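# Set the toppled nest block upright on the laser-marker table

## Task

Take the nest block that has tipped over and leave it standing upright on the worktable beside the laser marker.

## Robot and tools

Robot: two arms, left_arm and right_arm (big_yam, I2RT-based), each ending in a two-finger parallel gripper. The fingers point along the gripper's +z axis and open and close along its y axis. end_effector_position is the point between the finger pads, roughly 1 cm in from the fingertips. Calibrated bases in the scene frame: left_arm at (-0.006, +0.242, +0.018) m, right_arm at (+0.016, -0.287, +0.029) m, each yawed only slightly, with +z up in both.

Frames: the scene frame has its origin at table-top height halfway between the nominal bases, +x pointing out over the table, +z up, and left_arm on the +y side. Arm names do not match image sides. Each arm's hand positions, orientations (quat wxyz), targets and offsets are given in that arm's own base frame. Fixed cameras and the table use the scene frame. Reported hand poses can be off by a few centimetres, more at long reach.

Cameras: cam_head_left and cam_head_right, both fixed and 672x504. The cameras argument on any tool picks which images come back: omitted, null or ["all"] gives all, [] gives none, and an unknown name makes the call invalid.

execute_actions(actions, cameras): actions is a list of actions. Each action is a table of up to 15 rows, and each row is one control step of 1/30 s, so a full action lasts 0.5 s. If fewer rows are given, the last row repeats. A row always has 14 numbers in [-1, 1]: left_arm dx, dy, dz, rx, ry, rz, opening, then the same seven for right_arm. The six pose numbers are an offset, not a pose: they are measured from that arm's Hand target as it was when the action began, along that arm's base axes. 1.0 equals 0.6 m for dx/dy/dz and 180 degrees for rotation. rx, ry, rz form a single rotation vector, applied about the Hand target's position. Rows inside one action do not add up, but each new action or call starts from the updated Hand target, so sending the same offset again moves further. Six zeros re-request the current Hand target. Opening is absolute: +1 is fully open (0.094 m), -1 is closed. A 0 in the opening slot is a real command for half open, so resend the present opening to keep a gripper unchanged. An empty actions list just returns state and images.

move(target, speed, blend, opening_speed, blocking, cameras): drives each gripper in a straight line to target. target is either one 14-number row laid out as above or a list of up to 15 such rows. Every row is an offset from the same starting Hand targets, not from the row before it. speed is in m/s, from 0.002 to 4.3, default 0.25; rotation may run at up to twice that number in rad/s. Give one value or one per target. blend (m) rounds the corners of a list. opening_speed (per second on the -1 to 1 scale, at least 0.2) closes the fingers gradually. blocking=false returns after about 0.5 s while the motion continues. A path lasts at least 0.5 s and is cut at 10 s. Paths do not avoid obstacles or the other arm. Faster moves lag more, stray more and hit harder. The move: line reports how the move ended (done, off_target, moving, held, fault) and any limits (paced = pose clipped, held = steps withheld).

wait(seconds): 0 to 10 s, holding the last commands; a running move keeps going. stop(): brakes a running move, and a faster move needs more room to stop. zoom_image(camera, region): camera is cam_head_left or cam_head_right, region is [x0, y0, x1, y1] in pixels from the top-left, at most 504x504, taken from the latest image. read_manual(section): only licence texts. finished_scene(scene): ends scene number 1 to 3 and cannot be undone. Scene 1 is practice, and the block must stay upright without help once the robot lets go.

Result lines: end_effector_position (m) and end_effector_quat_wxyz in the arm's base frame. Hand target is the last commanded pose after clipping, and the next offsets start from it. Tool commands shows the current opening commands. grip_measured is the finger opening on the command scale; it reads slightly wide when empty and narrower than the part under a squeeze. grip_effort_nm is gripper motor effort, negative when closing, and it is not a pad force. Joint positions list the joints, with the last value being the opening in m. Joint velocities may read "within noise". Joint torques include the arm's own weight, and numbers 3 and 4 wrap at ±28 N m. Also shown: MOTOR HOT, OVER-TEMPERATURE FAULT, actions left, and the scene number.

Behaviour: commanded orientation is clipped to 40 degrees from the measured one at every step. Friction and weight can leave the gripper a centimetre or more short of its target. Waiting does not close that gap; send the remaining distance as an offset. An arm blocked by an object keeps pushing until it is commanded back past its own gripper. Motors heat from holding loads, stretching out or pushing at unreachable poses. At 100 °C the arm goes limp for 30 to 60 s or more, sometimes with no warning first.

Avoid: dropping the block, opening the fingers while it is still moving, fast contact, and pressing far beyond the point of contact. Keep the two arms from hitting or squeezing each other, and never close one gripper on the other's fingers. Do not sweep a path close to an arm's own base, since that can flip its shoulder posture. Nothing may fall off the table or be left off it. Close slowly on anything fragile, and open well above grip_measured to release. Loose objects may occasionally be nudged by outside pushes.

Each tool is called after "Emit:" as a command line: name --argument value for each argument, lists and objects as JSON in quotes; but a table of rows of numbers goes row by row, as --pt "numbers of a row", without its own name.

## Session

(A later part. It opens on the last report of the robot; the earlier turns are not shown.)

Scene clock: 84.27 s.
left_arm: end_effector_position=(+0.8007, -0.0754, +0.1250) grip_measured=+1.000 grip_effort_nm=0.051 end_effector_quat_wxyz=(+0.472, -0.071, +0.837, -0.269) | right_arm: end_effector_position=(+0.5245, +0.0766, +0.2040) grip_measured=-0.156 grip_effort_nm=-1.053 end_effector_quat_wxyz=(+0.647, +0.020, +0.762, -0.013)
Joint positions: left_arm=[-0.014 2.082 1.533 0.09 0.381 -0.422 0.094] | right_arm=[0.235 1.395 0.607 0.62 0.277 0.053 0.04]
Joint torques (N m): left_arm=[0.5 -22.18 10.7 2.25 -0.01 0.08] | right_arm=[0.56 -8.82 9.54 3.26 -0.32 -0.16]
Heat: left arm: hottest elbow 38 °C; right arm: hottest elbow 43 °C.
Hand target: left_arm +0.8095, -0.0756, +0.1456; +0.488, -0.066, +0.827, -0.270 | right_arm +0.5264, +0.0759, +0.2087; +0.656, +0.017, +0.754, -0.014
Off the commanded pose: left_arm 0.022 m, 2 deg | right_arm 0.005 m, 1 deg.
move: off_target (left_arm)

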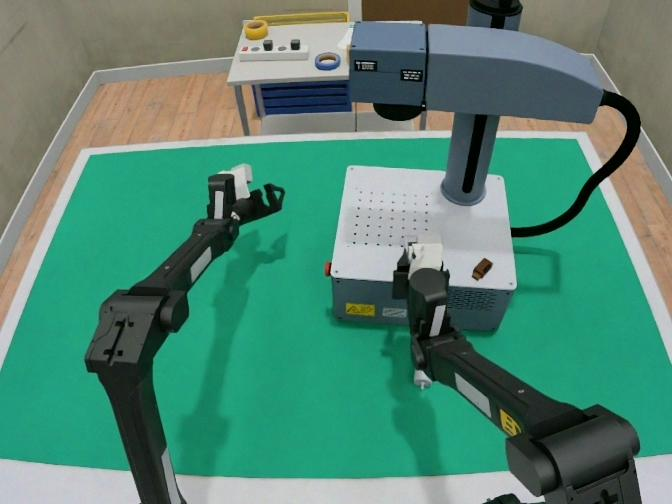

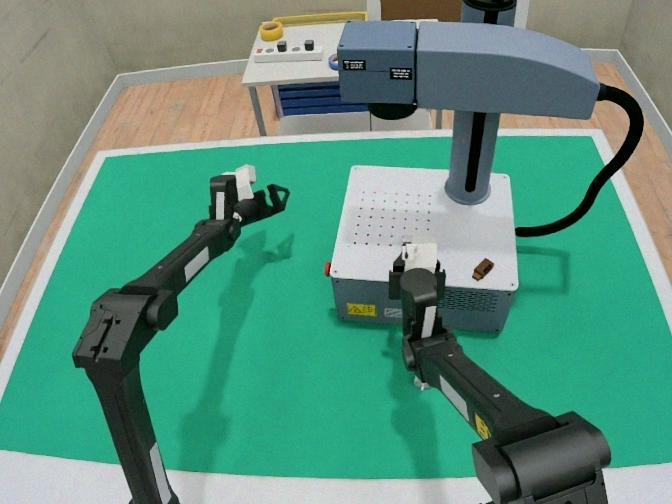

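Emit:
move --target '[0,0,0,0,0,0,1, 0,0,-0.012,0,0,0,-0.5]' --speed 0.04

Emit:
zoom_image --camera "cam_head_left" --region '[320, 180, 500, 315]'

Scene clock: 86.27 s.
left_arm: end_effector_position=(+0.8007, -0.0754, +0.1250) grip_measured=+1.000 grip_effort_nm=0.061 end_effector_quat_wxyz=(+0.472, -0.071, +0.837, -0.269) | right_arm: end_effector_position=(+0.5248, +0.0766, +0.1982) grip_measured=-0.156 grip_effort_nm=-1.057 end_effector_quat_wxyz=(+0.648, +0.020, +0.761, -0.013)
Joint positions: left_arm=[-0.014 2.082 1.533 0.09 0.381 -0.422 0.094] | right_arm=[0.235 1.413 0.6 0.647 0.277 0.052 0.04]
Joint torques (N m): left_arm=[0.62 -22.18 10.7 2.28 -0.01 0.08] | right_arm=[0.79 -8.18 9.26 3.29 -0.27 -0.11]
Heat: left arm: hottest elbow 38 °C; right arm: hottest elbow 42 °C.
Hand target: left_arm +0.8095, -0.0756, +0.1456; +0.488, -0.066, +0.827, -0.270 | right_arm +0.5264, +0.0759, +0.2017; +0.656, +0.017, +0.754, -0.015
Off the commanded pose: left_arm 0.022 m, 2 deg | right_arm 0.004 m, 1 deg.
move: off_target (left_arm)

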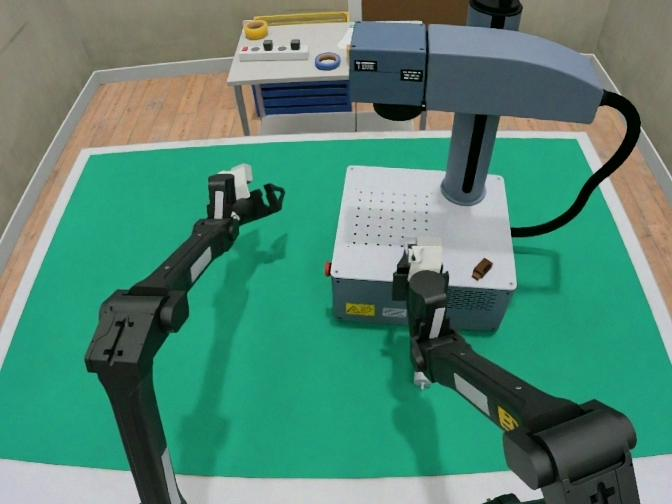

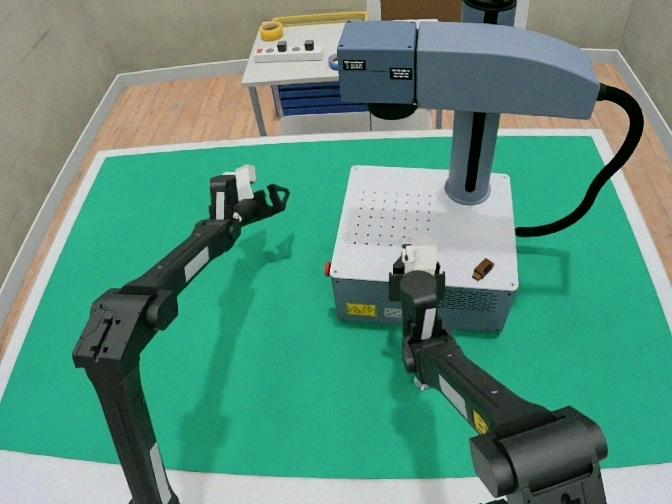

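Scaled by 2.800 (camera's finer frame: 960x720).

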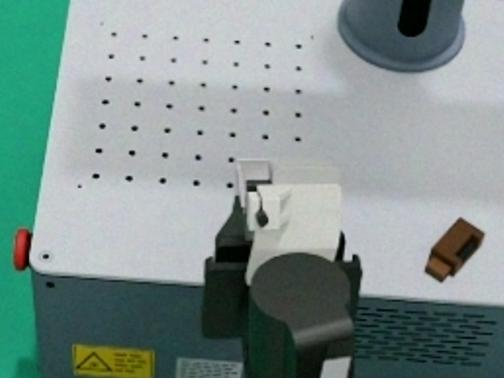

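Emit:
move --target '[0,0,0,0,0,0,1, 0,0,-0.009,0,0,0,-0.5]' --speed 0.03 --cameras '[]'

Emit:
move --target '[0,0,0,0,0,0,1, 0,0,-0.008,0,0,0,-0.5]' --speed 0.03 --cameras '[]'

Scene clock: 87.83 s.
left_arm: end_effector_position=(+0.8007, -0.0754, +0.1250) grip_measured=+1.000 grip_effort_nm=0.056 end_effector_quat_wxyz=(+0.472, -0.071, +0.837, -0.269) | right_arm: end_effector_position=(+0.5248, +0.0767, +0.1928) grip_measured=-0.156 grip_effort_nm=-1.048 end_effector_quat_wxyz=(+0.648, +0.020, +0.761, -0.013)
Joint positions: left_arm=[-0.014 2.082 1.533 0.09 0.381 -0.422 0.094] | right_arm=[0.235 1.427 0.595 0.666 0.276 0.052 0.04]
Joint torques (N m): left_arm=[0.56 -22.12 10.65 2.25 0 0.09] | right_arm=[0.62 -8.64 9.29 3.45 -0.31 -0.16]
Heat: left arm: hottest elbow 38 °C; right arm: hottest elbow 42 °C.
Hand target: left_arm +0.8095, -0.0756, +0.1456; +0.488, -0.066, +0.827, -0.270 | right_arm +0.5264, +0.0759, +0.1961; +0.656, +0.017, +0.754, -0.014
Off the commanded pose: left_arm 0.022 m, 2 deg | right_arm 0.004 m, 1 deg.
move: off_target (left_arm)

Scene clock: 88.63 s.
left_arm: end_effector_position=(+0.8007, -0.0754, +0.1250) grip_measured=+1.000 grip_effort_nm=0.061 end_effector_quat_wxyz=(+0.472, -0.071, +0.837, -0.269) | right_arm: end_effector_position=(+0.5258, +0.0770, +0.1907) grip_measured=-0.156 grip_effort_nm=-1.048 end_effector_quat_wxyz=(+0.651, +0.020, +0.759, -0.012)
Joint positions: left_arm=[-0.014 2.082 1.533 0.09 0.381 -0.422 0.094] | right_arm=[0.235 1.439 0.594 0.685 0.276 0.052 0.04]
Joint torques (N m): left_arm=[0.67 -22.24 10.7 2.29 -0.01 0.08] | right_arm=[0.5 -8.7 8.83 3.49 -0.28 -0.18]
Heat: left arm: hottest elbow 38 °C; right arm: hottest elbow 42 °C.
Hand target: left_arm +0.8095, -0.0756, +0.1456; +0.488, -0.066, +0.827, -0.270 | right_arm +0.5264, +0.0759, +0.1913; +0.656, +0.017, +0.754, -0.014
Off the commanded pose: left_arm 0.022 m, 2 deg | right_arm 0.001 m, 1 deg.
move: off_target (left_arm)

Emit:
move --target '[0,0,0,0,0,0,1, 0,0,-0.009,0,0,0,-0.5]' --speed 0.03 --cameras '[]'

Scene clock: 89.87 s.
left_arm: end_effector_position=(+0.8007, -0.0754, +0.1250) grip_measured=+1.000 grip_effort_nm=0.056 end_effector_quat_wxyz=(+0.472, -0.071, +0.837, -0.269) | right_arm: end_effector_position=(+0.5257, +0.0769, +0.1903) grip_measured=-0.156 grip_effort_nm=-1.053 end_effector_quat_wxyz=(+0.655, +0.021, +0.755, -0.011)
Joint positions: left_arm=[-0.014 2.082 1.533 0.09 0.381 -0.422 0.094] | right_arm=[0.235 1.448 0.589 0.712 0.276 0.052 0.04]
Joint torques (N m): left_arm=[0.62 -22.12 10.7 2.26 -0.01 0.09] | right_arm=[1.03 -7.88 8.61 2.99 -0.23 -0.13]
Heat: left arm: hottest elbow 39 °C; right arm: hottest elbow 42 °C.
Hand target: left_arm +0.8095, -0.0756, +0.1456; +0.488, -0.066, +0.827, -0.270 | right_arm +0.5263, +0.0759, +0.1858; +0.656, +0.017, +0.755, -0.015
Off the commanded pose: left_arm 0.022 m, 2 deg | right_arm 0.005 m, 1 deg.
move: off_target (left_arm)

Emit:
move --target '[0,0,0,0,0,0,1, 0,0,0.005,0,0,0,-0.5]' --speed 0.03 --cameras '[]'

Emit:
move --target '[0,0,0,0,0,0,1, 0,0,0,0,0,0,0.0]' --opening_speed 0.3

Emit:
zoom_image --camera "cam_head_left" --region '[370, 210, 470, 285]'

Scene clock: 91.07 s.
left_arm: end_effector_position=(+0.8007, -0.0754, +0.1250) grip_measured=+1.000 grip_effort_nm=0.051 end_effector_quat_wxyz=(+0.472, -0.071, +0.837, -0.269) | right_arm: end_effector_position=(+0.5257, +0.0769, +0.1905) grip_measured=-0.156 grip_effort_nm=-1.053 end_effector_quat_wxyz=(+0.656, +0.021, +0.755, -0.011)
Joint positions: left_arm=[-0.014 2.082 1.533 0.09 0.381 -0.422 0.094] | right_arm=[0.235 1.448 0.589 0.712 0.276 0.052 0.04]
Joint torques (N m): left_arm=[0.62 -22.18 10.66 2.28 -0.01 0.07] | right_arm=[0.09 -8.23 8.77 2.48 -0.23 -0.19]
Heat: left arm: hottest elbow 39 °C; right arm: hottest elbow 41 °C.
Hand target: left_arm +0.8095, -0.0756, +0.1456; +0.488, -0.066, +0.827, -0.270 | right_arm +0.5264, +0.0759, +0.1890; +0.656, +0.017, +0.754, -0.015
Off the commanded pose: left_arm 0.022 m, 2 deg | right_arm 0.002 m, 1 deg.
move: off_target (left_arm)

Scene clock: 93.03 s.
left_arm: end_effector_position=(+0.8007, -0.0754, +0.1250) grip_measured=+1.000 grip_effort_nm=0.056 end_effector_quat_wxyz=(+0.472, -0.071, +0.837, -0.269) | right_arm: end_effector_position=(+0.5257, +0.0769, +0.1905) grip_measured=-0.003 grip_effort_nm=0.081 end_effector_quat_wxyz=(+0.656, +0.021, +0.755, -0.011)
Joint positions: left_arm=[-0.014 2.082 1.533 0.09 0.381 -0.422 0.094] | right_arm=[0.235 1.448 0.589 0.712 0.276 0.052 0.047]
Joint torques (N m): left_arm=[0.62 -22.12 10.69 2.26 -0.01 0.08] | right_arm=[1.14 -8.23 9.01 2.5 -0.23 -0.2]
Heat: left arm: hottest elbow 39 °C; right arm: hottest elbow 41 °C.
Hand target: left_arm +0.8095, -0.0756, +0.1456; +0.488, -0.066, +0.827, -0.270 | right_arm +0.5264, +0.0759, +0.1890; +0.656, +0.017, +0.754, -0.015
Off the commanded pose: left_arm 0.022 m, 2 deg | right_arm 0.002 m, 1 deg.
move: off_target (left_arm)

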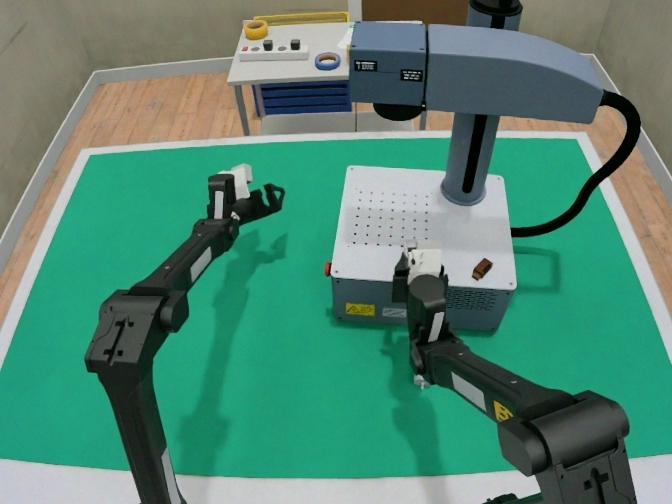

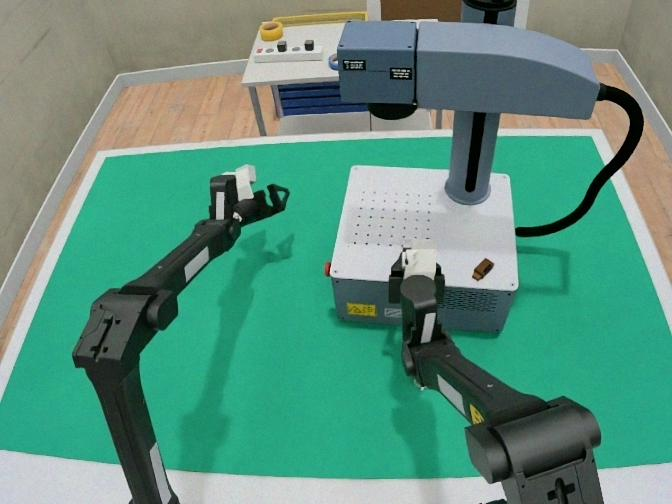

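Scaled by 5.040 (camera's finer frame: 960x720).

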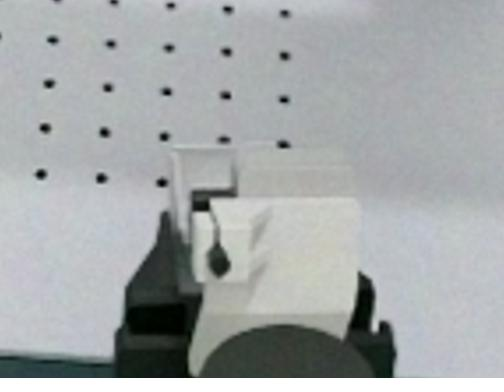

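Emit:
move --pt "0 0 0 0 0 0 1 0 0 0 0 0 0 0.7" --pt "0 0 0 0 0 0 1 -0.2 0.006 0.01 0 0 0 0.7" --opening_speed 0.8 --speed '[0.05,0.12]'

Emit:
zoom_image --camera "cam_head_left" --region '[370, 200, 470, 290]'

Emit:
zoom_image --camera "cam_head_right" --region '[370, 200, 470, 290]'

Scene clock: 96.80 s.
left_arm: end_effector_position=(+0.8007, -0.0754, +0.1250) grip_measured=+1.000 grip_effort_nm=0.051 end_effector_quat_wxyz=(+0.472, -0.071, +0.837, -0.269) | right_arm: end_effector_position=(+0.4112, +0.0753, +0.1995) grip_measured=+0.698 grip_effort_nm=0.076 end_effector_quat_wxyz=(+0.660, +0.020, +0.751, -0.018)
Joint positions: left_arm=[-0.014 2.082 1.533 0.09 0.381 -0.422 0.094] | right_arm=[0.339 1.093 0.322 0.633 0.39 0.052 0.08]
Joint torques (N m): left_arm=[0.62 -22.07 10.7 2.28 -0.01 0.08] | right_arm=[2.37 -3.84 8.8 1.61 0.08 0]
Heat: left arm: hottest elbow 39 °C; right arm: hottest elbow 40 °C.
Hand target: left_arm +0.8095, -0.0756, +0.1456; +0.488, -0.066, +0.827, -0.270 | right_arm +0.4064, +0.0796, +0.1950; +0.656, +0.017, +0.754, -0.014
Off the commanded pose: left_arm 0.022 m, 2 deg | right_arm 0.008 m, 1 deg.
move: off_target (left_arm)

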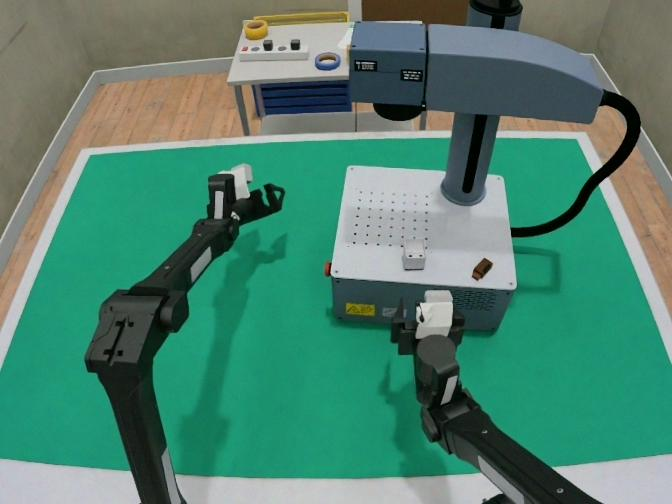

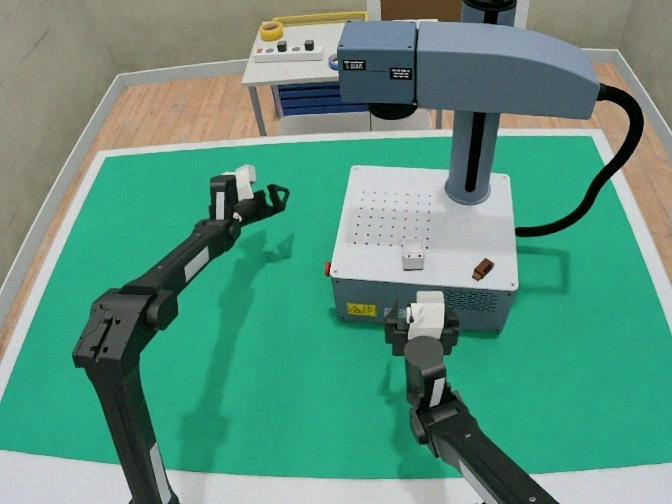

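Scaled by 5.040 (camera's finer frame: 960x720).

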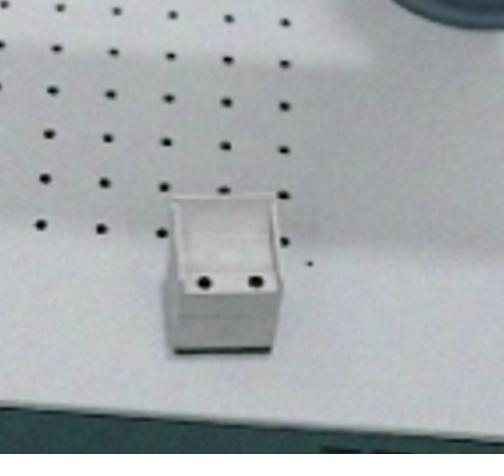

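Scaled by 5.040 (camera's finer frame: 960x720).

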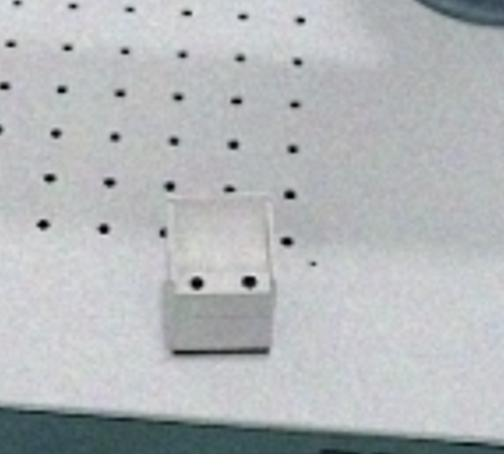

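Standing, foot down, opening up.

Emit:
finished_scene --scene 3

The scene is finished: the task was done.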